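# Finish the work order and sort the part into trays

## Task

Act as the operator of the machining cell, where the previous shift's leftovers have not been checked. Complete the work order and place the good part in the good tray. If a part is not good, put it in the rework tray when further machining can still fix it, and in the scrap tray otherwise. At the end the machine and the gauge must both be idle with no alarm, the doors must be closed, and no loose item may remain inside the machine.

## Robot and tools

Robot: two Doosan arms, left_arm (base near y=+0.564 m) and right_arm (base near y=-0.645 m), each with a Robotiq 140 mm gripper and a wrist camera. The left gripper's fingers are rigid. The right gripper's fingers can fold, so grip with the outer quarter of the pads, near the tips. A grip deeper toward the palm may be loose or may slip. The machine stands behind the bases, toward -x.

Scene frame: origin at table height, midway between the nominal bases. +z is up, +x points out over the table, and left_arm is on the +y side. Results give each gripper's end_effector_position in metres, its quat_wxyz, and its velocities. The position is the point between the closed pads, and the fingertips reach about 33 mm past it.

execute_actions: takes "actions", a list of action objects run in order, plus an optional "cameras" list (cam_high, cam_machine, cam_left_wrist, cam_right_wrist; [] for none). An action can hold "rows", "steps", "until", "machine" and "gauge". "rows" is up to 15 rows, each applied for one 1/30 s step. Each row is one flat list of 18 numbers in [-1,1] that covers both arms: left dx, dy, dz, rx, ry, rz, gripper position, force_limit, speed, then the same nine for the right arm. The six pose numbers are an offset, not a pose. They count from that arm's Hand target as it stood when the action began, and they use that Hand target's own axes. Every row counts from that same start, so repeating an offset in a later action moves the arm further. Scale: 1.0 is 0.6 m, or 180 degrees for rx, ry, rz, which together form one rotation vector. Sending zeros re-commands the current Hand target. Gripper position: +1 is 140 mm open, about -0.8 is pads touching, and -1 closes until the fingers are stopped. force_limit sets the grip force, from about 14 N at -1 to 58 N at +1. speed sets the finger speed, from about 30 to 250 mm/s. A faster close grips harder. To leave a gripper unchanged, resend its previous three numbers, because 0 is itself a command. "steps" is 1 to 450 and defaults to 15. After the last row the arm keeps heading for that row's target. For a gentle start, increase the offset a little in each row. "until" ends the action early, based on machine or gauge fields only, for example {"machine":{"queue":["!=","running"]}}. Numbers need a comparison. {"all":{"status":"ended"}} and {"any":{"status":"ended"}} are also allowed.

move: "target" is either one 18-number row or up to 15 such rows, laid out as above. Every row is an offset from the Hand targets at the start of the move, not from the previous row. "speed" is in m/s (0.002 to 2, default 0.25). "blend" is in m and rounds corners in a list. "stop_force" is in N (10 to 80, one value for both arms) and ends an arm's path when it meets resistance. Use it only when moving slowly and without turning the wrist. Leave it out when backing away from a contact. "zero" defaults to true and only applies with stop_force. blocking=false returns early; after that, use wait or stop before sending anything else. The result adds a "move:" line such as done, off_target, held or fault.

wait: "seconds" 0 to 10. stop: brakes a running move. zoom_image: "camera" plus "region" [x0,y0,x1,y1] in pixels, at most 504x504. show_instructions: shows the reference images, including the work order. read_manual: licence texts only. finished_scene: "scene" is 1 or 2. It ends the scene for good.

Machine commands go under "machine", as one object or a list of up to 8 objects run in sequence. Keys: door shut/open, vise clamp/open, page, register plus value (-9999 to 9999) plus write, cycle_start, reset, feed_hold, home, probe, tool_set, tool_change, air_blast, stop. All lengths are in mm. Machine coordinates are zero or negative. cycle_start needs the doors shut, the vise clamped, the table at the load place, and a stored program number set. The doors stay locked during a cycle. The result's machine line shows the chosen page's registers, plus state (idle/running/done/fault/alarm/busy/held), door_state, vise_state, alarm, entry and queue. Gauge commands: clamp open/shut, measure, blast, stop. A measurement needs clamp_state shut and nest all_down, and the part must stay untouched for about 12 s. Readings no_1 to no_20 are in mm, and readings counts the results. Any bad value or unknown name rejects the whole call.

Gripping: send -1 and check that object_status reads 2 (0 moving, 1 stopped while opening, 2 stopped while closing, 3 reached or pads met). position_measured is in counts: 3 is open, 230 is pads meeting.

Limits: the controller clips each step to 70 mm and 16 degrees from the measured pose. An arm stops for 10 s if it takes 144 N of outside force or hits a joint's torque limit (wrist joints are about 21 to 26 N m). It also stops when a motor overheats, so watch for a MOTOR HOT line. Avoid the following: dropping parts, releasing a part while it moves, pushing past a firm contact, arm-on-arm contact, closing a gripper on the other arm's fingers, sweeping paths close to an arm's own base, and knocking anything off the table.

Each tool is called after "Call:" as name(argument=value, ...) on one line, values as JSON.

Reference images:

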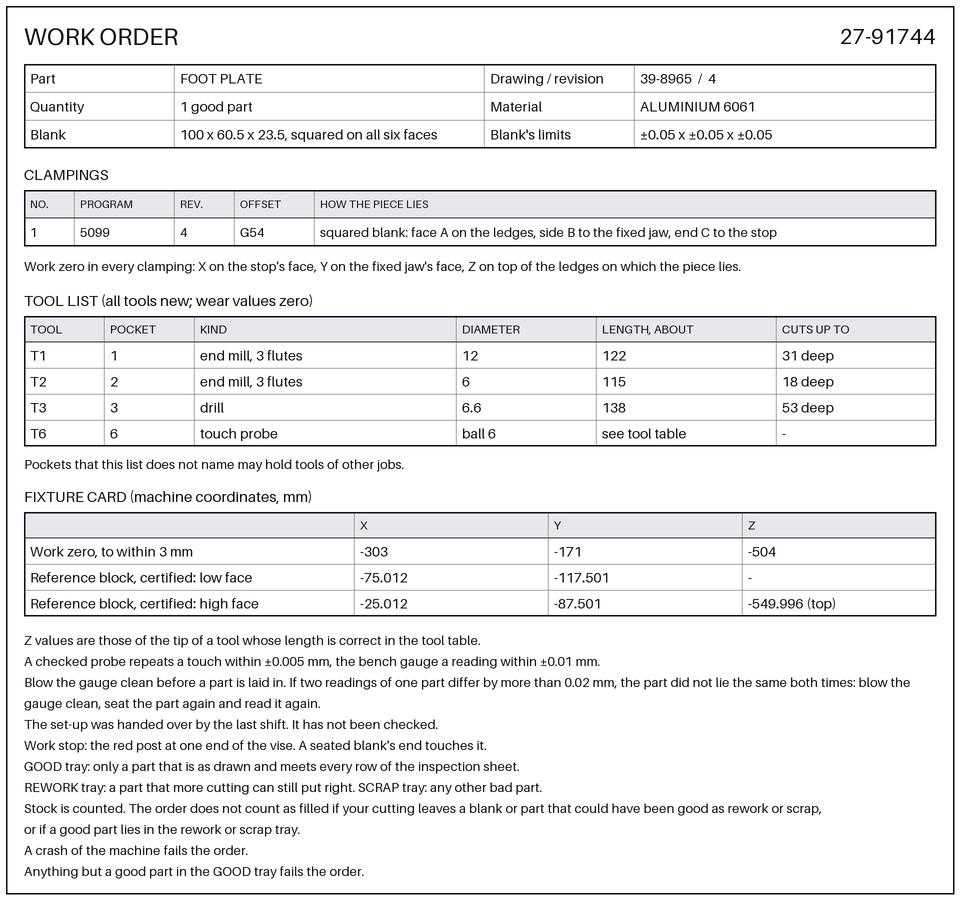

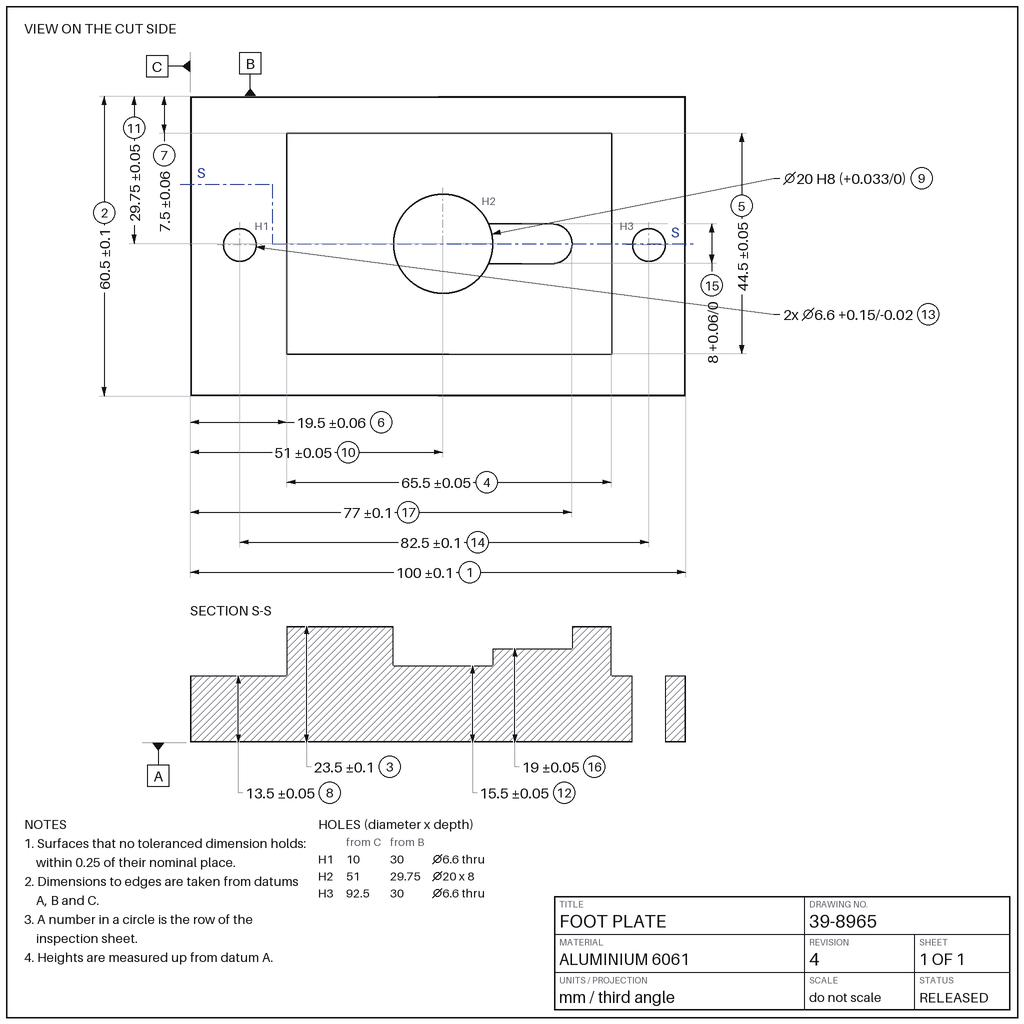

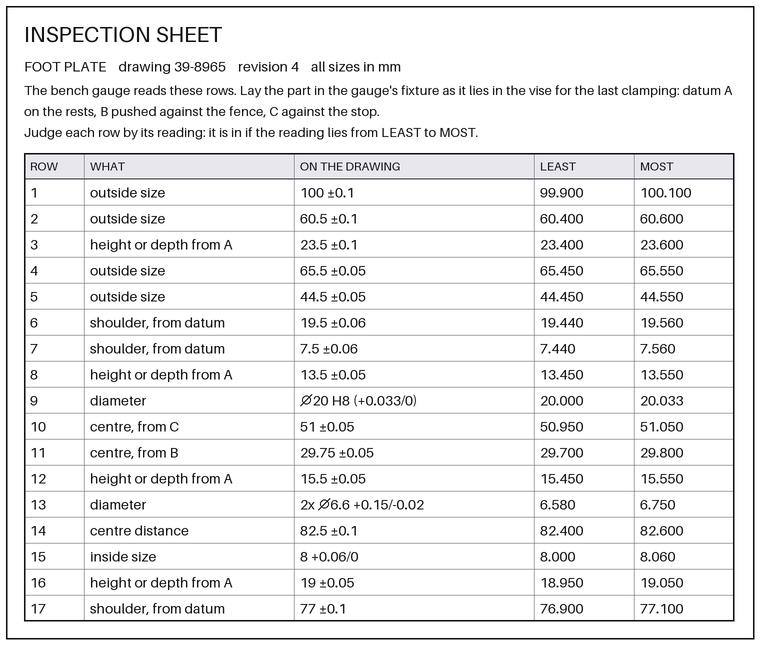

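## Session

Call:
execute_actions(actions=[])

Scene clock: 0.00 s.
left_arm: end_effector_position=(+0.4283, +0.5445, +0.3691) position_measured=3 object_status=3 end_effector_quat_wxyz=(-0.033, +0.999, +0.000, +0.019) | right_arm: end_effector_position=(+0.4877, -0.6070, +0.3692) position_measured=3 object_status=3 end_effector_quat_wxyz=(+0.000, -0.012, +1.000, +0.000)
Joint positions: left_arm=[-0.195 -0.211 1.886 0.073 1.442 1.383] | right_arm=[-3.002 0.193 -1.87 0 -1.464 1.711]
Joint velocities: within noise
Joint torques (N m): no reading
External joint torques (N m): no reading
Flange force (N): no reading
Hand target: left_arm +0.4283, +0.5445, +0.3691; -0.033, +0.999, +0.000, +0.019 | right_arm +0.4877, -0.6070, +0.3692; +0.000, -0.012, +1.000, +0.000
Tool commands: left_gripper/position=+1.0 left_gripper/force_limit=+1.0 left_gripper/speed=+1.0 right_gripper/position=+1.0 right_gripper/force_limit=+1.0 right_gripper/speed=+1.0
machine.work_offsets: g54_x=-240.993 g54_y=-197.789 g54_z=-476.487 g55_x=+0.000 g55_y=+0.000 g55_z=+0.000 g56_x=+0.000 g56_y=+0.000 g56_z=+0.000
machine: state=idle door_state=shut vise_state=clamped cycle_status=done cycles_done=0 table_x_mm=0 spindle_rpm=0 page=work_offsets entry=no_entry entries=0 queue=idle queue_left=0
gauge: nest=all_up blocks=free clamp_state=open readings=0

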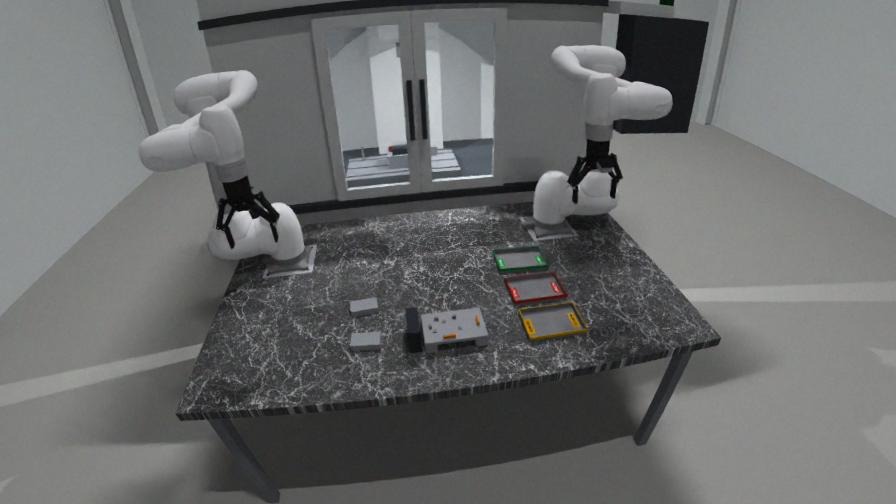

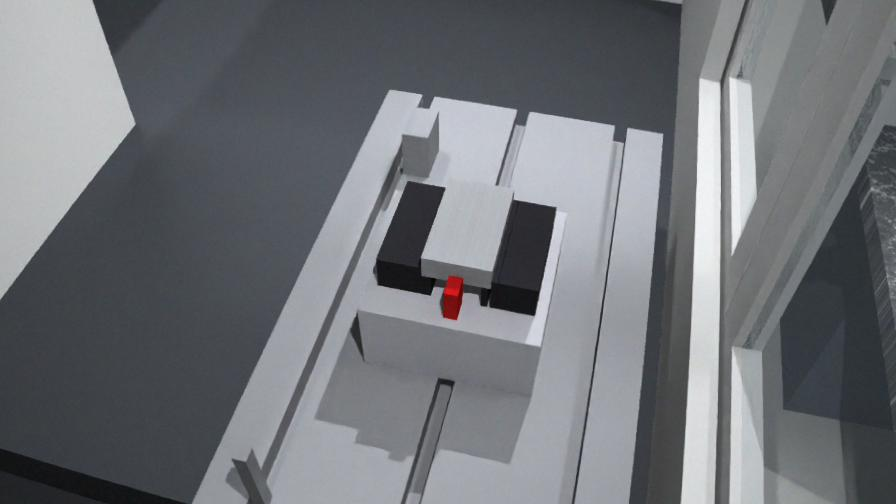

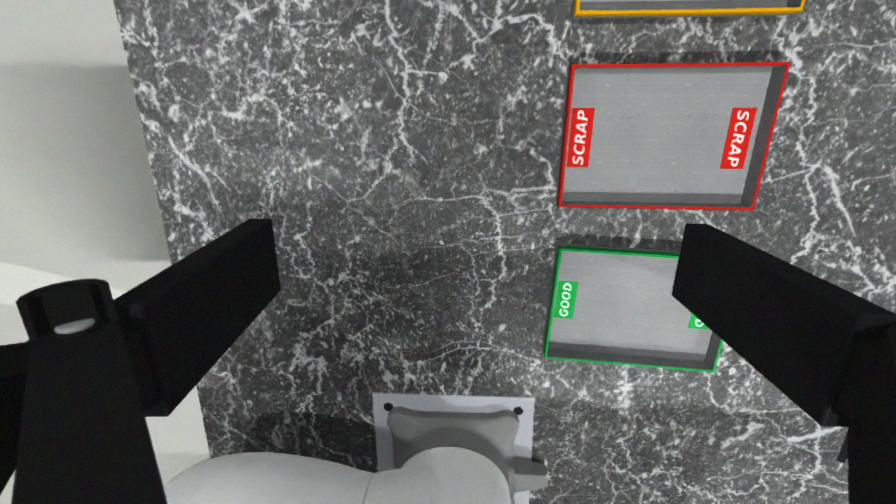

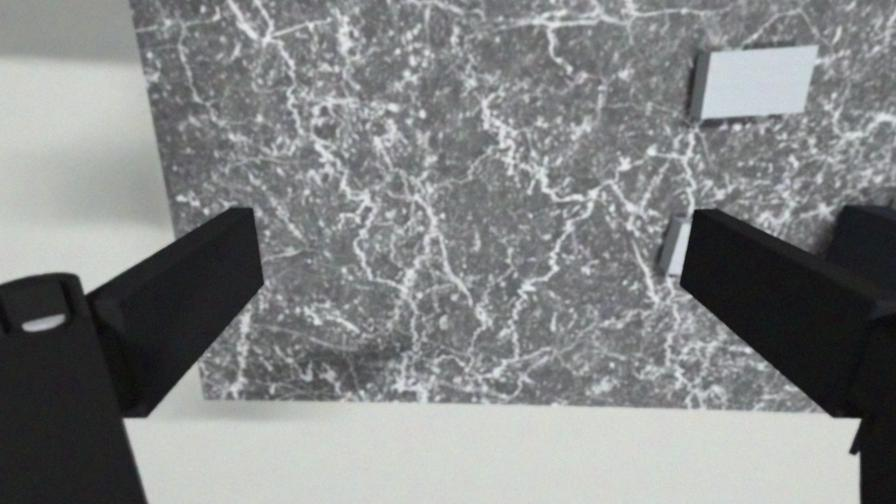

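Call:
execute_actions(actions=[{"machine":{"page":"tools"},"steps":5},{"machine":{"page":"program"},"steps":5},{"machine":{"page":"measuring"},"steps":5},{"machine":{"page":"position"},"steps":5}], cameras=[])

Call:
zoom_image(camera="cam_machine", region=[340, 80, 660, 400])

Call:
zoom_image(camera="cam_high", region=[320, 230, 620, 380])

Scene clock: 6.60 s.
left_arm: end_effector_position=(+0.4283, +0.5445, +0.3691) position_measured=3 object_status=3 end_effector_quat_wxyz=(-0.033, +0.999, +0.000, +0.019) | right_arm: end_effector_position=(+0.4877, -0.6070, +0.3692) position_measured=3 object_status=3 end_effector_quat_wxyz=(+0.000, -0.012, +1.000, +0.000)
Joint positions: left_arm=[-0.195 -0.211 1.886 0.073 1.442 1.383] | right_arm=[-3.002 0.193 -1.87 0 -1.464 1.711]
Joint velocities: within noise
Joint torques (N m): left_arm=[-2.19 -15.04 -41.56 4.26 0.17 -0.68] | right_arm=[0.89 18.22 41.47 -3.66 -0.65 0.17]
External joint torques (N m): left_arm=[2.22 -5.39 -1.04 0.29 -0.29 0.68] | right_arm=[-0.78 3.47 0.99 -0.7 0.6 -0.17]
External joint torques at the end of the 1st action: left_arm=[2.34 -5.21 -1.01 0.21 -0.32 0.7] | right_arm=[-1.08 3.52 1.12 -0.75 0.61 -0.17]
External joint torques at the end of the 2nd action: left_arm=[2.39 -5.81 -1.24 0.28 -0.29 0.66] | right_arm=[-1.04 3.68 0.96 -0.75 0.58 -0.2]
External joint torques at the end of the 3rd action: left_arm=[2.64 -4.98 -1.19 0.26 -0.28 0.71] | right_arm=[-0.89 3.1 1.09 -0.72 0.59 -0.15]
Flange force (N): left_arm=[-6.4 -7.6 -2.0] | right_arm=[4.0 -2.4 -1.2]
Flange force at the end of the 1st action (N): left_arm=[-6.0 -7.9 -1.8] | right_arm=[3.8 -3.1 -1.4]
Flange force at the end of the 2nd action (N): left_arm=[-6.7 -8.0 -2.4] | right_arm=[4.3 -3.1 -1.2]
Flange force at the end of the 3rd action (N): left_arm=[-5.3 -8.6 -2.1] | right_arm=[3.2 -2.6 -1.3]
Hand target: left_arm +0.4283, +0.5445, +0.3691; -0.033, +0.999, +0.000, +0.019 | right_arm +0.4877, -0.6070, +0.3692; +0.000, -0.012, +1.000, +0.000
Tool commands: left_gripper/position=+1.0 left_gripper/force_limit=+1.0 left_gripper/speed=+1.0 right_gripper/position=+1.0 right_gripper/force_limit=+1.0 right_gripper/speed=+1.0
machine.position: pos_x=-164.000 pos_y=-3.000 pos_z=+0.000
machine: state=idle door_state=shut vise_state=clamped cycle_status=done cycles_done=0 table_x_mm=0 spindle_rpm=0 page=position entry=no_entry entries=0 queue=done queue_left=0
gauge: nest=all_up blocks=free clamp_state=open readings=0
No camera images: "cameras" was empty.

Scaled by 1.575.

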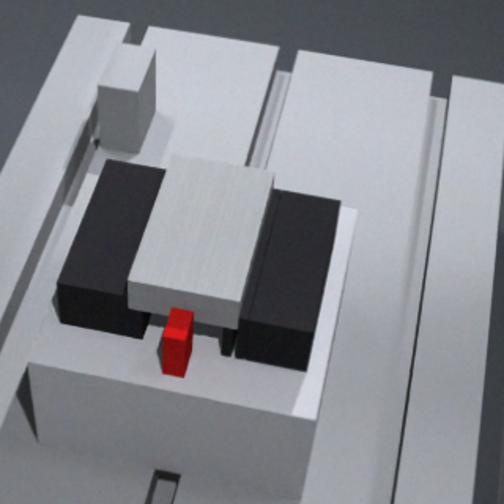

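Scaled by 1.680.

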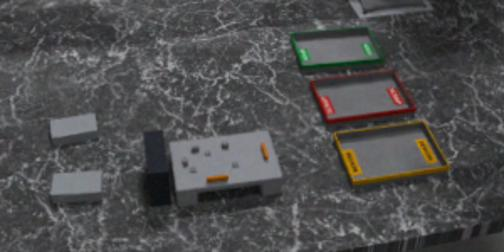

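Call:
execute_actions(actions=[{"machine":{"page":"tools"},"steps":5}], cameras=[])

Call:
execute_actions(actions=[{"machine":{"page":"program"},"steps":5}], cameras=[])

Call:
execute_actions(actions=[{"machine":{"page":"measuring"},"steps":5}], cameras=[])

Scene clock: 10.27 s.
left_arm: end_effector_position=(+0.4283, +0.5445, +0.3691) position_measured=3 object_status=3 end_effector_quat_wxyz=(-0.033, +0.999, +0.000, +0.019) | right_arm: end_effector_position=(+0.4877, -0.6070, +0.3692) position_measured=3 object_status=3 end_effector_quat_wxyz=(+0.000, -0.012, +1.000, +0.000)
Joint positions: left_arm=[-0.195 -0.211 1.886 0.073 1.442 1.383] | right_arm=[-3.002 0.193 -1.87 0 -1.464 1.711]
Joint velocities: within noise
Joint torques (N m): left_arm=[-1.87 -14.46 -41.43 4.37 0.2 -0.71] | right_arm=[1.02 18.43 41.48 -3.64 -0.66 0.17]
External joint torques (N m): left_arm=[1.76 -5.91 -1.33 0.19 -0.34 0.71] | right_arm=[-1.03 3.98 1.22 -0.74 0.61 -0.17]
Flange force (N): left_arm=[-7.0 -6.7 -2.6] | right_arm=[4.5 -3.0 -1.6]
Hand target: left_arm +0.4283, +0.5445, +0.3691; -0.033, +0.999, +0.000, +0.019 | right_arm +0.4877, -0.6070, +0.3692; +0.000, -0.012, +1.000, +0.000
Tool commands: left_gripper/position=+1.0 left_gripper/force_limit=+1.0 left_gripper/speed=+1.0 right_gripper/position=+1.0 right_gripper/force_limit=+1.0 right_gripper/speed=+1.0
machine.tools: t1_length=+121.825 t1_length_wear=+0.300 t1_diameter=+11.990 t1_diameter_wear=+0.000 t1_pocket=+1.000 t2_length=+114.899 t2_length_wear=+0.000 t2_diameter=+5.990 t2_diameter_wear=+0.000 t2_pocket=+2.000 t3_length=+138.237 t3_length_wear=+0.000 t3_diameter=+6.604 t3_diameter_wear=+0.000 t3_pocket=+3.000 t4_length=+131.073 t4_length_wear=+0.000 t4_diameter=+4.998 t4_diameter_wear=+0.000 t4_pocket=+4.000 t5_length=+107.668 t5_length_wear=+0.000 t5_diameter=+4.994 t5_diameter_wear=+0.000 t5_pocket=+5.000 t6_length=+155.453 t6_length_wear=+0.000 t6_diameter=+6.000 t6_diameter_wear=+0.000 t6_pocket=+6.000
machine: state=idle door_state=shut vise_state=clamped cycle_status=done cycles_done=0 table_x_mm=0 spindle_rpm=0 page=tools entry=no_entry entries=0 queue=done queue_left=0
gauge: nest=all_up blocks=free clamp_state=open readings=0
No camera images: "cameras" was empty.

Scene clock: 10.63 s.
left_arm: end_effector_position=(+0.4283, +0.5445, +0.3691) position_measured=3 object_status=3 end_effector_quat_wxyz=(-0.033, +0.999, +0.000, +0.019) | right_arm: end_effector_position=(+0.4877, -0.6070, +0.3692) position_measured=3 object_status=3 end_effector_quat_wxyz=(+0.000, -0.012, +1.000, +0.000)
Joint positions: left_arm=[-0.195 -0.211 1.886 0.073 1.442 1.383] | right_arm=[-3.002 0.193 -1.87 0 -1.464 1.711]
Joint velocities: within noise
Joint torques (N m): left_arm=[-1.87 -15.39 -41.58 4.24 0.16 -0.69] | right_arm=[1.14 18.45 41.37 -3.65 -0.66 0.15]
External joint torques (N m): left_arm=[1.86 -4.89 -1.04 0.32 -0.29 0.69] | right_arm=[-1.03 3.29 1.1 -0.71 0.62 -0.15]
Flange force (N): left_arm=[-5.7 -6.7 -1.9] | right_arm=[3.5 -2.9 -1.3]
Hand target: left_arm +0.4283, +0.5445, +0.3691; -0.033, +0.999, +0.000, +0.019 | right_arm +0.4877, -0.6070, +0.3692; +0.000, -0.012, +1.000, +0.000
Tool commands: left_gripper/position=+1.0 left_gripper/force_limit=+1.0 left_gripper/speed=+1.0 right_gripper/position=+1.0 right_gripper/force_limit=+1.0 right_gripper/speed=+1.0
machine.program: program=+4448 tool_call=+1 tool_in_spindle=+0 program_revision=+5 program_offset=+54 load_peak=+0 stored1_number=+4448 stored1_revision=+5 stored2_number=+5099 stored2_revision=+4 stored3_number=+6942 stored3_revision=+6 stored4_number=+0 stored4_revision=+0 cycles=+0
machine: state=idle door_state=shut vise_state=clamped cycle_status=done cycles_done=0 table_x_mm=0 spindle_rpm=0 page=program entry=no_entry entries=0 queue=done queue_left=0
gauge: nest=all_up blocks=free clamp_state=open readings=0
No camera images: "cameras" was empty.

Scene clock: 11.00 s.
left_arm: end_effector_position=(+0.4283, +0.5445, +0.3691) position_measured=3 object_status=3 end_effector_quat_wxyz=(-0.033, +0.999, +0.000, +0.019) | right_arm: end_effector_position=(+0.4877, -0.6070, +0.3692) position_measured=3 object_status=3 end_effector_quat_wxyz=(+0.000, -0.012, +1.000, +0.000)
Joint positions: left_arm=[-0.195 -0.211 1.886 0.073 1.442 1.383] | right_arm=[-3.002 0.193 -1.87 0 -1.464 1.711]
Joint velocities: within noise
Joint torques (N m): left_arm=[-2.04 -15.04 -41.88 4.31 0.2 -0.79] | right_arm=[1.19 18.62 41.43 -3.63 -0.63 0.2]
External joint torques (N m): left_arm=[1.86 -5.32 -0.75 0.24 -0.33 0.78] | right_arm=[-1.07 3.38 1.18 -0.74 0.58 -0.2]
Flange force (N): left_arm=[-6.7 -7.0 -1.5] | right_arm=[3.5 -3.1 -1.5]
Hand target: left_arm +0.4283, +0.5445, +0.3691; -0.033, +0.999, +0.000, +0.019 | right_arm +0.4877, -0.6070, +0.3692; +0.000, -0.012, +1.000, +0.000
Tool commands: left_gripper/position=+1.0 left_gripper/force_limit=+1.0 left_gripper/speed=+1.0 right_gripper/position=+1.0 right_gripper/force_limit=+1.0 right_gripper/speed=+1.0
machine.measuring: probe_x=+0.000 probe_y=+0.000 probe_z=+0.000 probe_move_x=+0.000 probe_move_y=+0.000 probe_move_z=+0.000 probe_radius=+2.990 probe_off_x=+0.000 probe_off_y=+0.000 setter_z=-520.000 probe_touched=+0 probe_found_x=+0.000 probe_found_y=+0.000 probe_found_z=+0.000 set_length=+0.000 set_diameter=+0.000
machine: state=idle door_state=shut vise_state=clamped cycle_status=done cycles_done=0 table_x_mm=0 spindle_rpm=0 page=measuring entry=no_entry entries=0 queue=done queue_left=0
gauge: nest=all_up blocks=free clamp_state=open readings=0
No camera images: "cameras" was empty.

Call:
execute_actions(actions=[{"machine":[{"register":"tool_call","value":6,"write":true},{"tool_change":true},{"register":"probe_x","value":-50,"write":true},{"register":"probe_y","value":-102.5,"write":true},{"register":"probe_z","value":-535,"write":true},{"register":"probe_move_z","value":-22,"write":true},{"air_blast":true},{"probe":true}],"steps":450,"until":{"machine":{"queue":["!=","running"]}}},{"steps":450,"until":{"machine":{"queue":["!=","running"]}}},{"steps":450,"until":{"machine":{"queue":["!=","running"]}}}], cameras=["cam_machine"])

Scene clock: 46.10 s.
left_arm: end_effector_position=(+0.4283, +0.5445, +0.3691) position_measured=3 object_status=3 end_effector_quat_wxyz=(-0.033, +0.999, +0.000, +0.019) | right_arm: end_effector_position=(+0.4877, -0.6070, +0.3692) position_measured=3 object_status=3 end_effector_quat_wxyz=(+0.000, -0.012, +1.000, +0.000)
Joint positions: left_arm=[-0.195 -0.211 1.886 0.073 1.442 1.383] | right_arm=[-3.002 0.193 -1.87 0 -1.464 1.711]
Joint velocities: within noise
Joint torques (N m): left_arm=[-2.07 -15.24 -41.83 4.29 0.17 -0.71] | right_arm=[0.86 18.3 41.43 -3.61 -0.61 0.2]
External joint torques (N m): left_arm=[1.97 -4.96 -0.68 0.25 -0.29 0.71] | right_arm=[-0.78 3.55 1.33 -0.78 0.58 -0.2]
External joint torques at the end of the 1st action: left_arm=[2.49 -4.61 -1.36 0.35 -0.32 0.74] | right_arm=[-1.18 4.08 1.05 -0.72 0.54 -0.18]
External joint torques at the end of the 2nd action: left_arm=[2.2 -4.98 -1.37 0.2 -0.34 0.72] | right_arm=[-1.03 3.06 1.11 -0.71 0.62 -0.2]
Flange force (N): left_arm=[-6.2 -7.1 -1.3] | right_arm=[3.7 -2.5 -1.8]
Flange force at the end of the 1st action (N): left_arm=[-4.5 -8.2 -2.2] | right_arm=[4.8 -3.4 -1.5]
Flange force at the end of the 2nd action (N): left_arm=[-5.2 -7.6 -2.3] | right_arm=[3.1 -3.0 -1.3]
Hand target: left_arm +0.4283, +0.5445, +0.3691; -0.033, +0.999, +0.000, +0.019 | right_arm +0.4877, -0.6070, +0.3692; +0.000, -0.012, +1.000, +0.000
Tool commands: left_gripper/position=+1.0 left_gripper/force_limit=+1.0 left_gripper/speed=+1.0 right_gripper/position=+1.0 right_gripper/force_limit=+1.0 right_gripper/speed=+1.0
machine.measuring: probe_x=-50.000 probe_y=-102.500 probe_z=-535.000 probe_move_x=+0.000 probe_move_y=+0.000 probe_move_z=-22.000 probe_radius=+2.990 probe_off_x=+0.000 probe_off_y=+0.000 setter_z=-520.000 probe_touched=+1 probe_found_x=-50.000 probe_found_y=-102.500 probe_found_z=-549.996 set_length=+0.000 set_diameter=+0.000
machine: state=idle door_state=shut vise_state=clamped cycle_status=done cycles_done=0 table_x_mm=0 spindle_rpm=0 page=measuring entries=8 queue=done queue_left=0
gauge: nest=all_up blocks=free clamp_state=open readings=0
Images, in order (width x height): cam_machine 896x504.

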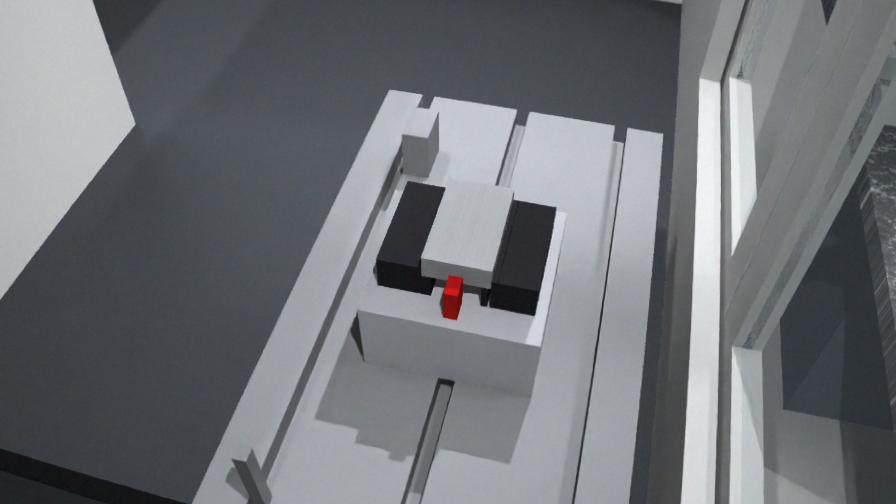

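Call:
execute_actions(actions=[{"machine":[{"register":"probe_x","value":-90,"write":true},{"register":"probe_y","value":-102.5,"write":true},{"register":"probe_z","value":-557,"write":true},{"register":"probe_move_z","value":0,"write":true},{"register":"probe_move_x","value":22,"write":true},{"probe":true}],"steps":450,"until":{"machine":{"queue":["!=","running"]}}},{"steps":300,"until":{"machine":{"queue":["!=","running"]}}}], cameras=[])

Call:
execute_actions(actions=[{"machine":[{"register":"probe_x","value":-10,"write":true},{"register":"probe_move_x","value":-22,"write":true},{"probe":true}],"steps":450,"until":{"machine":{"queue":["!=","running"]}}},{"steps":300,"until":{"machine":{"queue":["!=","running"]}}}], cameras=[])

Call:
execute_actions(actions=[{"machine":[{"register":"probe_x","value":-50,"write":true},{"register":"probe_y","value":-132,"write":true},{"register":"probe_move_x","value":0,"write":true},{"register":"probe_move_y","value":22,"write":true},{"probe":true}],"steps":450,"until":{"machine":{"queue":["!=","running"]}}},{"steps":300,"until":{"machine":{"queue":["!=","running"]}}}], cameras=[])

Call:
execute_actions(actions=[{"machine":[{"register":"probe_y","value":-73,"write":true},{"register":"probe_move_y","value":-22,"write":true},{"probe":true}],"steps":450,"until":{"machine":{"queue":["!=","running"]}}},{"steps":300,"until":{"machine":{"queue":["!=","running"]}}}], cameras=[])

Scene clock: 64.20 s.
left_arm: end_effector_position=(+0.4283, +0.5445, +0.3691) position_measured=3 object_status=3 end_effector_quat_wxyz=(-0.033, +0.999, +0.000, +0.019) | right_arm: end_effector_position=(+0.4877, -0.6070, +0.3692) position_measured=3 object_status=3 end_effector_quat_wxyz=(+0.000, -0.012, +1.000, +0.000)
Joint positions: left_arm=[-0.195 -0.211 1.886 0.073 1.442 1.383] | right_arm=[-3.002 0.193 -1.87 0 -1.464 1.711]
Joint velocities: within noise
Joint torques (N m): left_arm=[-2.02 -15.47 -41.56 4.29 0.25 -0.71] | right_arm=[1.16 18.62 41.44 -3.62 -0.65 0.2]
External joint torques (N m): left_arm=[1.94 -4.75 -0.99 0.26 -0.37 0.71] | right_arm=[-1.03 3.07 1.13 -0.75 0.61 -0.2]
External joint torques at the end of the 1st action: left_arm=[2.51 -5.19 -1.25 0.29 -0.28 0.76] | right_arm=[-0.95 3.13 0.74 -0.71 0.59 -0.2]
Flange force (N): left_arm=[-5.4 -6.9 -1.6] | right_arm=[3.1 -3.0 -1.3]
Flange force at the end of the 1st action (N): left_arm=[-5.6 -8.4 -2.2] | right_arm=[3.7 -2.9 -0.7]
Hand target: left_arm +0.4283, +0.5445, +0.3691; -0.033, +0.999, +0.000, +0.019 | right_arm +0.4877, -0.6070, +0.3692; +0.000, -0.012, +1.000, +0.000
Tool commands: left_gripper/position=+1.0 left_gripper/force_limit=+1.0 left_gripper/speed=+1.0 right_gripper/position=+1.0 right_gripper/force_limit=+1.0 right_gripper/speed=+1.0
machine.measuring: probe_x=-90.000 probe_y=-102.500 probe_z=-557.000 probe_move_x=+22.000 probe_move_y=+0.000 probe_move_z=+0.000 probe_radius=+2.990 probe_off_x=+0.000 probe_off_y=+0.000 setter_z=-520.000 probe_touched=+1 probe_found_x=-75.012 probe_found_y=-102.500 probe_found_z=-557.000 set_length=+0.000 set_diameter=+0.000
machine: state=idle door_state=shut vise_state=clamped cycle_status=done cycles_done=0 table_x_mm=0 spindle_rpm=0 page=measuring entries=14 queue=done queue_left=0
gauge: nest=all_up blocks=free clamp_state=open readings=0
No camera images: "cameras" was empty.

Scene clock: 73.57 s.
left_arm: end_effector_position=(+0.4283, +0.5445, +0.3691) position_measured=3 object_status=3 end_effector_quat_wxyz=(-0.033, +0.999, +0.000, +0.019) | right_arm: end_effector_position=(+0.4877, -0.6070, +0.3692) position_measured=3 object_status=3 end_effector_quat_wxyz=(+0.000, -0.012, +1.000, +0.000)
Joint positions: left_arm=[-0.195 -0.211 1.886 0.073 1.442 1.383] | right_arm=[-3.002 0.193 -1.87 0 -1.464 1.711]
Joint velocities: within noise
Joint torques (N m): left_arm=[-1.95 -15.2 -41.47 4.28 0.22 -0.63] | right_arm=[0.97 18.3 41.37 -3.65 -0.65 0.2]
External joint torques (N m): left_arm=[1.83 -5.2 -1.34 0.29 -0.36 0.62] | right_arm=[-0.88 3.72 1.3 -0.73 0.61 -0.2]
External joint torques at the end of the 1st action: left_arm=[1.7 -4.87 -0.96 0.2 -0.3 0.75] | right_arm=[-1.03 3.52 1.12 -0.73 0.56 -0.19]
Flange force (N): left_arm=[-5.8 -6.6 -2.3] | right_arm=[4.0 -2.7 -1.7]
Flange force at the end of the 1st action (N): left_arm=[-5.8 -6.5 -1.8] | right_arm=[3.8 -3.0 -1.5]
Hand target: left_arm +0.4283, +0.5445, +0.3691; -0.033, +0.999, +0.000, +0.019 | right_arm +0.4877, -0.6070, +0.3692; +0.000, -0.012, +1.000, +0.000
Tool commands: left_gripper/position=+1.0 left_gripper/force_limit=+1.0 left_gripper/speed=+1.0 right_gripper/position=+1.0 right_gripper/force_limit=+1.0 right_gripper/speed=+1.0
machine.measuring: probe_x=-10.000 probe_y=-102.500 probe_z=-557.000 probe_move_x=-22.000 probe_move_y=+0.000 probe_move_z=+0.000 probe_radius=+2.990 probe_off_x=+0.000 probe_off_y=+0.000 setter_z=-520.000 probe_touched=+1 probe_found_x=-25.012 probe_found_y=-102.500 probe_found_z=-557.000 set_length=+0.000 set_diameter=+0.000
machine: state=idle door_state=shut vise_state=clamped cycle_status=done cycles_done=0 table_x_mm=0 spindle_rpm=0 page=measuring entries=17 queue=done queue_left=0
gauge: nest=all_up blocks=free clamp_state=open readings=0
No camera images: "cameras" was empty.

Scene clock: 83.20 s.
left_arm: end_effector_position=(+0.4283, +0.5445, +0.3691) position_measured=3 object_status=3 end_effector_quat_wxyz=(-0.033, +0.999, +0.000, +0.019) | right_arm: end_effector_position=(+0.4877, -0.6070, +0.3692) position_measured=3 object_status=3 end_effector_quat_wxyz=(+0.000, -0.012, +1.000, +0.000)
Joint positions: left_arm=[-0.195 -0.211 1.886 0.073 1.442 1.383] | right_arm=[-3.002 0.193 -1.87 0 -1.464 1.711]
Joint velocities: within noise
Joint torques (N m): left_arm=[-1.94 -15.21 -41.49 4.29 0.19 -0.66] | right_arm=[1.02 18.43 41.5 -3.62 -0.61 0.17]
External joint torques (N m): left_arm=[1.97 -5.21 -1.11 0.27 -0.32 0.66] | right_arm=[-1.06 3.77 1.01 -0.75 0.56 -0.17]
External joint torques at the end of the 1st action: left_arm=[2.37 -4.9 -1.29 0.21 -0.33 0.72] | right_arm=[-1.06 3.91 1.1 -0.75 0.57 -0.18]
Flange force (N): left_arm=[-6.1 -7.0 -2.0] | right_arm=[4.4 -3.1 -1.3]
Flange force at the end of the 1st action (N): left_arm=[-5.1 -8.0 -2.1] | right_arm=[4.5 -3.1 -1.5]
Hand target: left_arm +0.4283, +0.5445, +0.3691; -0.033, +0.999, +0.000, +0.019 | right_arm +0.4877, -0.6070, +0.3692; +0.000, -0.012, +1.000, +0.000
Tool commands: left_gripper/position=+1.0 left_gripper/force_limit=+1.0 left_gripper/speed=+1.0 right_gripper/position=+1.0 right_gripper/force_limit=+1.0 right_gripper/speed=+1.0
machine.measuring: probe_x=-50.000 probe_y=-132.000 probe_z=-557.000 probe_move_x=+0.000 probe_move_y=+22.000 probe_move_z=+0.000 probe_radius=+2.990 probe_off_x=+0.000 probe_off_y=+0.000 setter_z=-520.000 probe_touched=+1 probe_found_x=-50.000 probe_found_y=-117.502 probe_found_z=-557.000 set_length=+0.000 set_diameter=+0.000
machine: state=idle door_state=shut vise_state=clamped cycle_status=done cycles_done=0 table_x_mm=0 spindle_rpm=0 page=measuring entries=22 queue=done queue_left=0
gauge: nest=all_up blocks=free clamp_state=open readings=0
No camera images: "cameras" was empty.

Scene clock: 92.23 s.
left_arm: end_effector_position=(+0.4283, +0.5445, +0.3691) position_measured=3 object_status=3 end_effector_quat_wxyz=(-0.033, +0.999, +0.000, +0.019) | right_arm: end_effector_position=(+0.4877, -0.6070, +0.3692) position_measured=3 object_status=3 end_effector_quat_wxyz=(+0.000, -0.012, +1.000, +0.000)
Joint positions: left_arm=[-0.195 -0.211 1.886 0.073 1.442 1.383] | right_arm=[-3.002 0.193 -1.87 0 -1.464 1.711]
Joint velocities: within noise
Joint torques (N m): left_arm=[-2.37 -15.09 -41.61 4.34 0.2 -0.73] | right_arm=[1.05 18.52 41.53 -3.62 -0.61 0.18]
External joint torques (N m): left_arm=[2.25 -5.19 -1 0.22 -0.33 0.73] | right_arm=[-1 3.22 0.97 -0.75 0.57 -0.18]
External joint torques at the end of the 1st action: left_arm=[2.24 -4.89 -1.03 0.17 -0.29 0.67] | right_arm=[-1 3.75 1.12 -0.74 0.58 -0.2]
Flange force (N): left_arm=[-6.0 -7.8 -1.8] | right_arm=[3.5 -2.9 -1.1]
Flange force at the end of the 1st action (N): left_arm=[-5.5 -7.6 -1.8] | right_arm=[4.2 -3.0 -1.5]
Hand target: left_arm +0.4283, +0.5445, +0.3691; -0.033, +0.999, +0.000, +0.019 | right_arm +0.4877, -0.6070, +0.3692; +0.000, -0.012, +1.000, +0.000
Tool commands: left_gripper/position=+1.0 left_gripper/force_limit=+1.0 left_gripper/speed=+1.0 right_gripper/position=+1.0 right_gripper/force_limit=+1.0 right_gripper/speed=+1.0
machine.measuring: probe_x=-50.000 probe_y=-73.000 probe_z=-557.000 probe_move_x=+0.000 probe_move_y=-22.000 probe_move_z=+0.000 probe_radius=+2.990 probe_off_x=+0.000 probe_off_y=+0.000 setter_z=-520.000 probe_touched=+1 probe_found_x=-50.000 probe_found_y=-87.501 probe_found_z=-557.000 set_length=+0.000 set_diameter=+0.000
machine: state=idle door_state=shut vise_state=clamped cycle_status=done cycles_done=0 table_x_mm=0 spindle_rpm=0 page=measuring entries=25 queue=done queue_left=0
gauge: nest=all_up blocks=free clamp_state=open readings=0
No camera images: "cameras" was empty.

Call:
execute_actions(actions=[{"machine":[{"register":"probe_x","value":-290,"write":true},{"register":"probe_y","value":-185,"write":true},{"register":"probe_z","value":-460,"write":true},{"register":"probe_move_y","value":0,"write":true},{"register":"probe_move_z","value":-35,"write":true},{"probe":true}],"steps":450,"until":{"machine":{"queue":["!=","running"]}}},{"steps":300,"until":{"machine":{"queue":["!=","running"]}}}], cameras=[])

Call:
execute_actions(actions=[{"machine":[{"register":"probe_x","value":-215,"write":true},{"register":"probe_y","value":-220,"write":true},{"probe":true}],"steps":450,"until":{"machine":{"queue":["!=","running"]}}},{"steps":300,"until":{"machine":{"queue":["!=","running"]}}}], cameras=[])

Call:
execute_actions(actions=[{"machine":[{"register":"probe_x","value":-180,"write":true},{"register":"probe_y","value":-200,"write":true},{"register":"probe_z","value":-490,"write":true},{"register":"probe_move_z","value":0,"write":true},{"register":"probe_move_x","value":-30,"write":true},{"probe":true}],"steps":450,"until":{"machine":{"queue":["!=","running"]}}},{"steps":300,"until":{"machine":{"queue":["!=","running"]}}}], cameras=[])

Scene clock: 109.37 s.
left_arm: end_effector_position=(+0.4283, +0.5445, +0.3691) position_measured=3 object_status=3 end_effector_quat_wxyz=(-0.033, +0.999, +0.000, +0.019) | right_arm: end_effector_position=(+0.4877, -0.6070, +0.3692) position_measured=3 object_status=3 end_effector_quat_wxyz=(+0.000, -0.012, +1.000, +0.000)
Joint positions: left_arm=[-0.195 -0.211 1.886 0.073 1.442 1.383] | right_arm=[-3.002 0.193 -1.87 0 -1.464 1.711]
Joint velocities: within noise
Joint torques (N m): left_arm=[-2.24 -15.19 -41.7 4.31 0.26 -0.69] | right_arm=[0.95 18.54 41.48 -3.65 -0.66 0.2]
External joint torques (N m): left_arm=[2.12 -5.03 -0.94 0.25 -0.39 0.69] | right_arm=[-0.96 3.86 1.27 -0.73 0.62 -0.2]
External joint torques at the end of the 1st action: left_arm=[2.42 -4.75 -1.26 0.27 -0.36 0.71] | right_arm=[-0.85 3.01 0.85 -0.71 0.6 -0.2]
Flange force (N): left_arm=[-5.9 -7.3 -1.6] | right_arm=[4.2 -2.9 -1.7]
Flange force at the end of the 1st action (N): left_arm=[-4.9 -8.0 -2.0] | right_arm=[3.4 -2.6 -0.9]
Hand target: left_arm +0.4283, +0.5445, +0.3691; -0.033, +0.999, +0.000, +0.019 | right_arm +0.4877, -0.6070, +0.3692; +0.000, -0.012, +1.000, +0.000
Tool commands: left_gripper/position=+1.0 left_gripper/force_limit=+1.0 left_gripper/speed=+1.0 right_gripper/position=+1.0 right_gripper/force_limit=+1.0 right_gripper/speed=+1.0
machine.measuring: probe_x=-290.000 probe_y=-185.000 probe_z=-460.000 probe_move_x=+0.000 probe_move_y=+0.000 probe_move_z=-35.000 probe_radius=+2.990 probe_off_x=+0.000 probe_off_y=+0.000 setter_z=-520.000 probe_touched=+1 probe_found_x=-290.000 probe_found_y=-185.000 probe_found_z=-479.320 set_length=+0.000 set_diameter=+0.000
machine: state=idle door_state=shut vise_state=clamped cycle_status=done cycles_done=0 table_x_mm=0 spindle_rpm=0 page=measuring entries=31 queue=done queue_left=0
gauge: nest=all_up blocks=free clamp_state=open readings=0
No camera images: "cameras" was empty.

Scene clock: 118.50 s.
left_arm: end_effector_position=(+0.4283, +0.5445, +0.3691) position_measured=3 object_status=3 end_effector_quat_wxyz=(-0.033, +0.999, +0.000, +0.019) | right_arm: end_effector_position=(+0.4877, -0.6070, +0.3692) position_measured=3 object_status=3 end_effector_quat_wxyz=(+0.000, -0.012, +1.000, +0.000)
Joint positions: left_arm=[-0.195 -0.211 1.886 0.073 1.442 1.383] | right_arm=[-3.002 0.193 -1.87 0 -1.464 1.711]
Joint velocities: within noise
Joint torques (N m): left_arm=[-2.31 -15.71 -41.7 4.3 0.18 -0.72] | right_arm=[0.9 18.37 41.47 -3.64 -0.63 0.19]
External joint torques (N m): left_arm=[2.3 -4.64 -1 0.26 -0.31 0.72] | right_arm=[-0.86 3.95 1.26 -0.75 0.58 -0.19]
External joint torques at the end of the 1st action: left_arm=[2.07 -4.83 -1.01 0.28 -0.29 0.77] | right_arm=[-1.08 3.99 1.07 -0.73 0.6 -0.16]
Flange force (N): left_arm=[-5.1 -7.8 -1.7] | right_arm=[4.4 -2.7 -1.7]
Flange force at the end of the 1st action (N): left_arm=[-5.5 -7.4 -1.8] | right_arm=[4.7 -3.1 -1.4]
Hand target: left_arm +0.4283, +0.5445, +0.3691; -0.033, +0.999, +0.000, +0.019 | right_arm +0.4877, -0.6070, +0.3692; +0.000, -0.012, +1.000, +0.000
Tool commands: left_gripper/position=+1.0 left_gripper/force_limit=+1.0 left_gripper/speed=+1.0 right_gripper/position=+1.0 right_gripper/force_limit=+1.0 right_gripper/speed=+1.0
machine.measuring: probe_x=-215.000 probe_y=-220.000 probe_z=-460.000 probe_move_x=+0.000 probe_move_y=+0.000 probe_move_z=-35.000 probe_radius=+2.990 probe_off_x=+0.000 probe_off_y=+0.000 setter_z=-520.000 probe_touched=+1 probe_found_x=-215.000 probe_found_y=-220.000 probe_found_z=-479.323 set_length=+0.000 set_diameter=+0.000
machine: state=idle door_state=shut vise_state=clamped cycle_status=done cycles_done=0 table_x_mm=0 spindle_rpm=0 page=measuring entries=34 queue=done queue_left=0
gauge: nest=all_up blocks=free clamp_state=open readings=0
No camera images: "cameras" was empty.

Scene clock: 128.77 s.
left_arm: end_effector_position=(+0.4283, +0.5445, +0.3691) position_measured=3 object_status=3 end_effector_quat_wxyz=(-0.033, +0.999, +0.000, +0.019) | right_arm: end_effector_position=(+0.4877, -0.6070, +0.3692) position_measured=3 object_status=3 end_effector_quat_wxyz=(+0.000, -0.012, +1.000, +0.000)
Joint positions: left_arm=[-0.195 -0.211 1.886 0.073 1.442 1.383] | right_arm=[-3.002 0.193 -1.87 0 -1.464 1.711]
Joint velocities: within noise
Joint torques (N m): left_arm=[-2.61 -15.27 -41.45 4.36 0.13 -0.7] | right_arm=[1.12 18.22 41.46 -3.62 -0.63 0.17]
External joint torques (N m): left_arm=[2.42 -4.96 -1.17 0.19 -0.26 0.69] | right_arm=[-1.11 4.13 1.26 -0.77 0.58 -0.17]
External joint torques at the end of the 1st action: left_arm=[2.52 -5.6 -1.34 0.26 -0.32 0.74] | right_arm=[-1.12 3.43 1.21 -0.76 0.59 -0.15]
Flange force (N): left_arm=[-5.4 -8.0 -2.1] | right_arm=[4.7 -3.2 -1.8]
Flange force at the end of the 1st action (N): left_arm=[-6.1 -8.5 -2.4] | right_arm=[3.6 -3.1 -1.5]
Hand target: left_arm +0.4283, +0.5445, +0.3691; -0.033, +0.999, +0.000, +0.019 | right_arm +0.4877, -0.6070, +0.3692; +0.000, -0.012, +1.000, +0.000
Tool commands: left_gripper/position=+1.0 left_gripper/force_limit=+1.0 left_gripper/speed=+1.0 right_gripper/position=+1.0 right_gripper/force_limit=+1.0 right_gripper/speed=+1.0
machine.measuring: probe_x=-180.000 probe_y=-200.000 probe_z=-490.000 probe_move_x=-30.000 probe_move_y=+0.000 probe_move_z=+0.000 probe_radius=+2.990 probe_off_x=+0.000 probe_off_y=+0.000 setter_z=-520.000 probe_touched=+1 probe_found_x=-203.970 probe_found_y=-200.000 probe_found_z=-490.000 set_length=+0.000 set_diameter=+0.000
machine: state=idle door_state=shut vise_state=clamped cycle_status=done cycles_done=0 table_x_mm=0 spindle_rpm=0 page=measuring entries=40 queue=done queue_left=0
gauge: nest=all_up blocks=free clamp_state=open readings=0
No camera images: "cameras" was empty.

Call:
execute_actions(actions=[{"machine":[{"register":"probe_x","value":-325,"write":true},{"register":"probe_y","value":-180,"write":true},{"register":"probe_z","value":-488,"write":true},{"register":"probe_move_x","value":30,"write":true},{"probe":true}],"steps":450,"until":{"machine":{"queue":["!=","running"]}}},{"steps":300,"until":{"machine":{"queue":["!=","running"]}}}], cameras=[])

Call:
execute_actions(actions=[{"machine":[{"register":"probe_y","value":-225,"write":true},{"probe":true}],"steps":450,"until":{"machine":{"queue":["!=","running"]}}},{"steps":300,"until":{"machine":{"queue":["!=","running"]}}}], cameras=[])

Call:
execute_actions(actions=[{"machine":[{"register":"probe_x","value":-253,"write":true},{"register":"probe_y","value":-150,"write":true},{"register":"probe_z","value":-470,"write":true},{"register":"probe_move_x","value":0,"write":true},{"register":"probe_move_z","value":-30,"write":true},{"probe":true}],"steps":450,"until":{"machine":{"queue":["!=","running"]}}},{"steps":300,"until":{"machine":{"queue":["!=","running"]}}}], cameras=[])

Call:
execute_actions(actions=[{"machine":[{"register":"probe_y","value":-250,"write":true},{"probe":true}],"steps":450,"until":{"machine":{"queue":["!=","running"]}}},{"steps":300,"until":{"machine":{"queue":["!=","running"]}}}], cameras=[])

Scene clock: 152.70 s.
left_arm: end_effector_position=(+0.4283, +0.5445, +0.3691) position_measured=3 object_status=3 end_effector_quat_wxyz=(-0.033, +0.999, +0.000, +0.019) | right_arm: end_effector_position=(+0.4877, -0.6070, +0.3692) position_measured=3 object_status=3 end_effector_quat_wxyz=(+0.000, -0.012, +1.000, +0.000)
Joint positions: left_arm=[-0.195 -0.211 1.886 0.073 1.442 1.383] | right_arm=[-3.002 0.193 -1.87 0 -1.464 1.711]
Joint velocities: within noise
Joint torques (N m): left_arm=[-1.46 -15.5 -41.54 4.3 0.2 -0.71] | right_arm=[1.04 18.35 41.49 -3.64 -0.62 0.19]
External joint torques (N m): left_arm=[1.29 -4.79 -1.21 0.27 -0.33 0.71] | right_arm=[-1.03 3.75 1.16 -0.74 0.58 -0.18]
External joint torques at the end of the 1st action: left_arm=[2.19 -4.68 -1.17 0.27 -0.38 0.69] | right_arm=[-1.04 3.17 0.93 -0.71 0.6 -0.17]
Flange force (N): left_arm=[-5.5 -5.5 -2.2] | right_arm=[4.2 -3.0 -1.5]
Flange force at the end of the 1st action (N): left_arm=[-5.0 -7.4 -1.8] | right_arm=[3.5 -3.0 -1.0]
Hand target: left_arm +0.4283, +0.5445, +0.3691; -0.033, +0.999, +0.000, +0.019 | right_arm +0.4877, -0.6070, +0.3692; +0.000, -0.012, +1.000, +0.000
Tool commands: left_gripper/position=+1.0 left_gripper/force_limit=+1.0 left_gripper/speed=+1.0 right_gripper/position=+1.0 right_gripper/force_limit=+1.0 right_gripper/speed=+1.0
machine.measuring: probe_x=-325.000 probe_y=-180.000 probe_z=-488.000 probe_move_x=+30.000 probe_move_y=+0.000 probe_move_z=+0.000 probe_radius=+2.990 probe_off_x=+0.000 probe_off_y=+0.000 setter_z=-520.000 probe_touched=+1 probe_found_x=-304.002 probe_found_y=-180.000 probe_found_z=-488.000 set_length=+0.000 set_diameter=+0.000
machine: state=idle door_state=shut vise_state=clamped cycle_status=done cycles_done=0 table_x_mm=0 spindle_rpm=0 page=measuring entries=45 queue=done queue_left=0
gauge: nest=all_up blocks=free clamp_state=open readings=0
No camera images: "cameras" was empty.

Scene clock: 162.10 s.
left_arm: end_effector_position=(+0.4283, +0.5445, +0.3691) position_measured=3 object_status=3 end_effector_quat_wxyz=(-0.033, +0.999, +0.000, +0.019) | right_arm: end_effector_position=(+0.4877, -0.6070, +0.3692) position_measured=3 object_status=3 end_effector_quat_wxyz=(+0.000, -0.012, +1.000, +0.000)
Joint positions: left_arm=[-0.195 -0.211 1.886 0.073 1.442 1.383] | right_arm=[-3.002 0.193 -1.87 0 -1.464 1.711]
Joint velocities: within noise
Joint torques (N m): left_arm=[-1.91 -15.39 -41.41 4.31 0.18 -0.7] | right_arm=[0.93 18.51 41.45 -3.65 -0.64 0.21]
External joint torques (N m): left_arm=[1.94 -4.96 -1.25 0.26 -0.31 0.69] | right_arm=[-0.95 3.81 1.18 -0.73 0.58 -0.21]
External joint torques at the end of the 1st action: left_arm=[1.4 -4.95 -1.07 0.23 -0.38 0.77] | right_arm=[-0.87 4.08 1.15 -0.75 0.6 -0.18]
Flange force (N): left_arm=[-5.4 -6.9 -2.2] | right_arm=[4.3 -2.9 -1.6]
Flange force at the end of the 1st action (N): left_arm=[-5.8 -5.9 -1.9] | right_arm=[4.8 -2.7 -1.5]
Hand target: left_arm +0.4283, +0.5445, +0.3691; -0.033, +0.999, +0.000, +0.019 | right_arm +0.4877, -0.6070, +0.3692; +0.000, -0.012, +1.000, +0.000
Tool commands: left_gripper/position=+1.0 left_gripper/force_limit=+1.0 left_gripper/speed=+1.0 right_gripper/position=+1.0 right_gripper/force_limit=+1.0 right_gripper/speed=+1.0
machine.measuring: probe_x=-325.000 probe_y=-225.000 probe_z=-488.000 probe_move_x=+30.000 probe_move_y=+0.000 probe_move_z=+0.000 probe_radius=+2.990 probe_off_x=+0.000 probe_off_y=+0.000 setter_z=-520.000 probe_touched=+1 probe_found_x=-303.998 probe_found_y=-225.000 probe_found_z=-488.000 set_length=+0.000 set_diameter=+0.000
machine: state=idle door_state=shut vise_state=clamped cycle_status=done cycles_done=0 table_x_mm=0 spindle_rpm=0 page=measuring entries=47 queue=done queue_left=0
gauge: nest=all_up blocks=free clamp_state=open readings=0
No camera images: "cameras" was empty.

Scene clock: 172.20 s.
left_arm: end_effector_position=(+0.4283, +0.5445, +0.3691) position_measured=3 object_status=3 end_effector_quat_wxyz=(-0.033, +0.999, +0.000, +0.019) | right_arm: end_effector_position=(+0.4877, -0.6070, +0.3692) position_measured=3 object_status=3 end_effector_quat_wxyz=(+0.000, -0.012, +1.000, +0.000)
Joint positions: left_arm=[-0.195 -0.211 1.886 0.073 1.442 1.383] | right_arm=[-3.002 0.193 -1.87 0 -1.464 1.711]
Joint velocities: within noise
Joint torques (N m): left_arm=[-2.4 -15.37 -41.63 4.33 0.19 -0.64] | right_arm=[1.08 18.38 41.5 -3.65 -0.66 0.17]
External joint torques (N m): left_arm=[2.46 -5.05 -0.98 0.24 -0.31 0.64] | right_arm=[-1.08 4.15 1.17 -0.73 0.6 -0.17]
External joint torques at the end of the 1st action: left_arm=[2.16 -5.09 -1.21 0.29 -0.35 0.68] | right_arm=[-0.93 3.68 0.97 -0.73 0.62 -0.18]
Flange force (N): left_arm=[-5.8 -8.0 -1.7] | right_arm=[4.8 -3.1 -1.6]
Flange force at the end of the 1st action (N): left_arm=[-5.6 -7.4 -2.1] | right_arm=[4.3 -2.8 -1.1]
Hand target: left_arm +0.4283, +0.5445, +0.3691; -0.033, +0.999, +0.000, +0.019 | right_arm +0.4877, -0.6070, +0.3692; +0.000, -0.012, +1.000, +0.000
Tool commands: left_gripper/position=+1.0 left_gripper/force_limit=+1.0 left_gripper/speed=+1.0 right_gripper/position=+1.0 right_gripper/force_limit=+1.0 right_gripper/speed=+1.0
machine.measuring: probe_x=-253.000 probe_y=-150.000 probe_z=-470.000 probe_move_x=+0.000 probe_move_y=+0.000 probe_move_z=-30.000 probe_radius=+2.990 probe_off_x=+0.000 probe_off_y=+0.000 setter_z=-520.000 probe_touched=+1 probe_found_x=-253.000 probe_found_y=-150.000 probe_found_z=-492.799 set_length=+0.000 set_diameter=+0.000
machine: state=idle door_state=shut vise_state=clamped cycle_status=done cycles_done=0 table_x_mm=0 spindle_rpm=0 page=measuring entries=53 queue=done queue_left=0
gauge: nest=all_up blocks=free clamp_state=open readings=0
No camera images: "cameras" was empty.

Scene clock: 181.93 s.
left_arm: end_effector_position=(+0.4283, +0.5445, +0.3691) position_measured=3 object_status=3 end_effector_quat_wxyz=(-0.033, +0.999, +0.000, +0.019) | right_arm: end_effector_position=(+0.4877, -0.6070, +0.3692) position_measured=3 object_status=3 end_effector_quat_wxyz=(+0.000, -0.012, +1.000, +0.000)
Joint positions: left_arm=[-0.195 -0.211 1.886 0.073 1.442 1.383] | right_arm=[-3.002 0.193 -1.87 0 -1.464 1.711]
Joint velocities: within noise
Joint torques (N m): left_arm=[-2.04 -15.6 -41.49 4.22 0.22 -0.66] | right_arm=[1.11 18.34 41.38 -3.66 -0.65 0.19]
External joint torques (N m): left_arm=[1.97 -4.63 -1.14 0.34 -0.35 0.65] | right_arm=[-1.02 3.38 1.07 -0.71 0.6 -0.19]
External joint torques at the end of the 1st action: left_arm=[2.65 -4.94 -1.32 0.28 -0.34 0.74] | right_arm=[-0.92 3.9 1.22 -0.74 0.6 -0.17]
Flange force (N): left_arm=[-5.0 -6.9 -1.9] | right_arm=[3.7 -3.0 -1.3]
Flange force at the end of the 1st action (N): left_arm=[-5.0 -8.7 -2.2] | right_arm=[4.4 -2.8 -1.6]
Hand target: left_arm +0.4283, +0.5445, +0.3691; -0.033, +0.999, +0.000, +0.019 | right_arm +0.4877, -0.6070, +0.3692; +0.000, -0.012, +1.000, +0.000
Tool commands: left_gripper/position=+1.0 left_gripper/force_limit=+1.0 left_gripper/speed=+1.0 right_gripper/position=+1.0 right_gripper/force_limit=+1.0 right_gripper/speed=+1.0
machine.measuring: probe_x=-253.000 probe_y=-250.000 probe_z=-470.000 probe_move_x=+0.000 probe_move_y=+0.000 probe_move_z=-30.000 probe_radius=+2.990 probe_off_x=+0.000 probe_off_y=+0.000 setter_z=-520.000 probe_touched=+1 probe_found_x=-253.000 probe_found_y=-250.000 probe_found_z=-492.799 set_length=+0.000 set_diameter=+0.000
machine: state=idle door_state=shut vise_state=clamped cycle_status=done cycles_done=0 table_x_mm=0 spindle_rpm=0 page=measuring entries=55 queue=done queue_left=0
gauge: nest=all_up blocks=free clamp_state=open readings=0
No camera images: "cameras" was empty.


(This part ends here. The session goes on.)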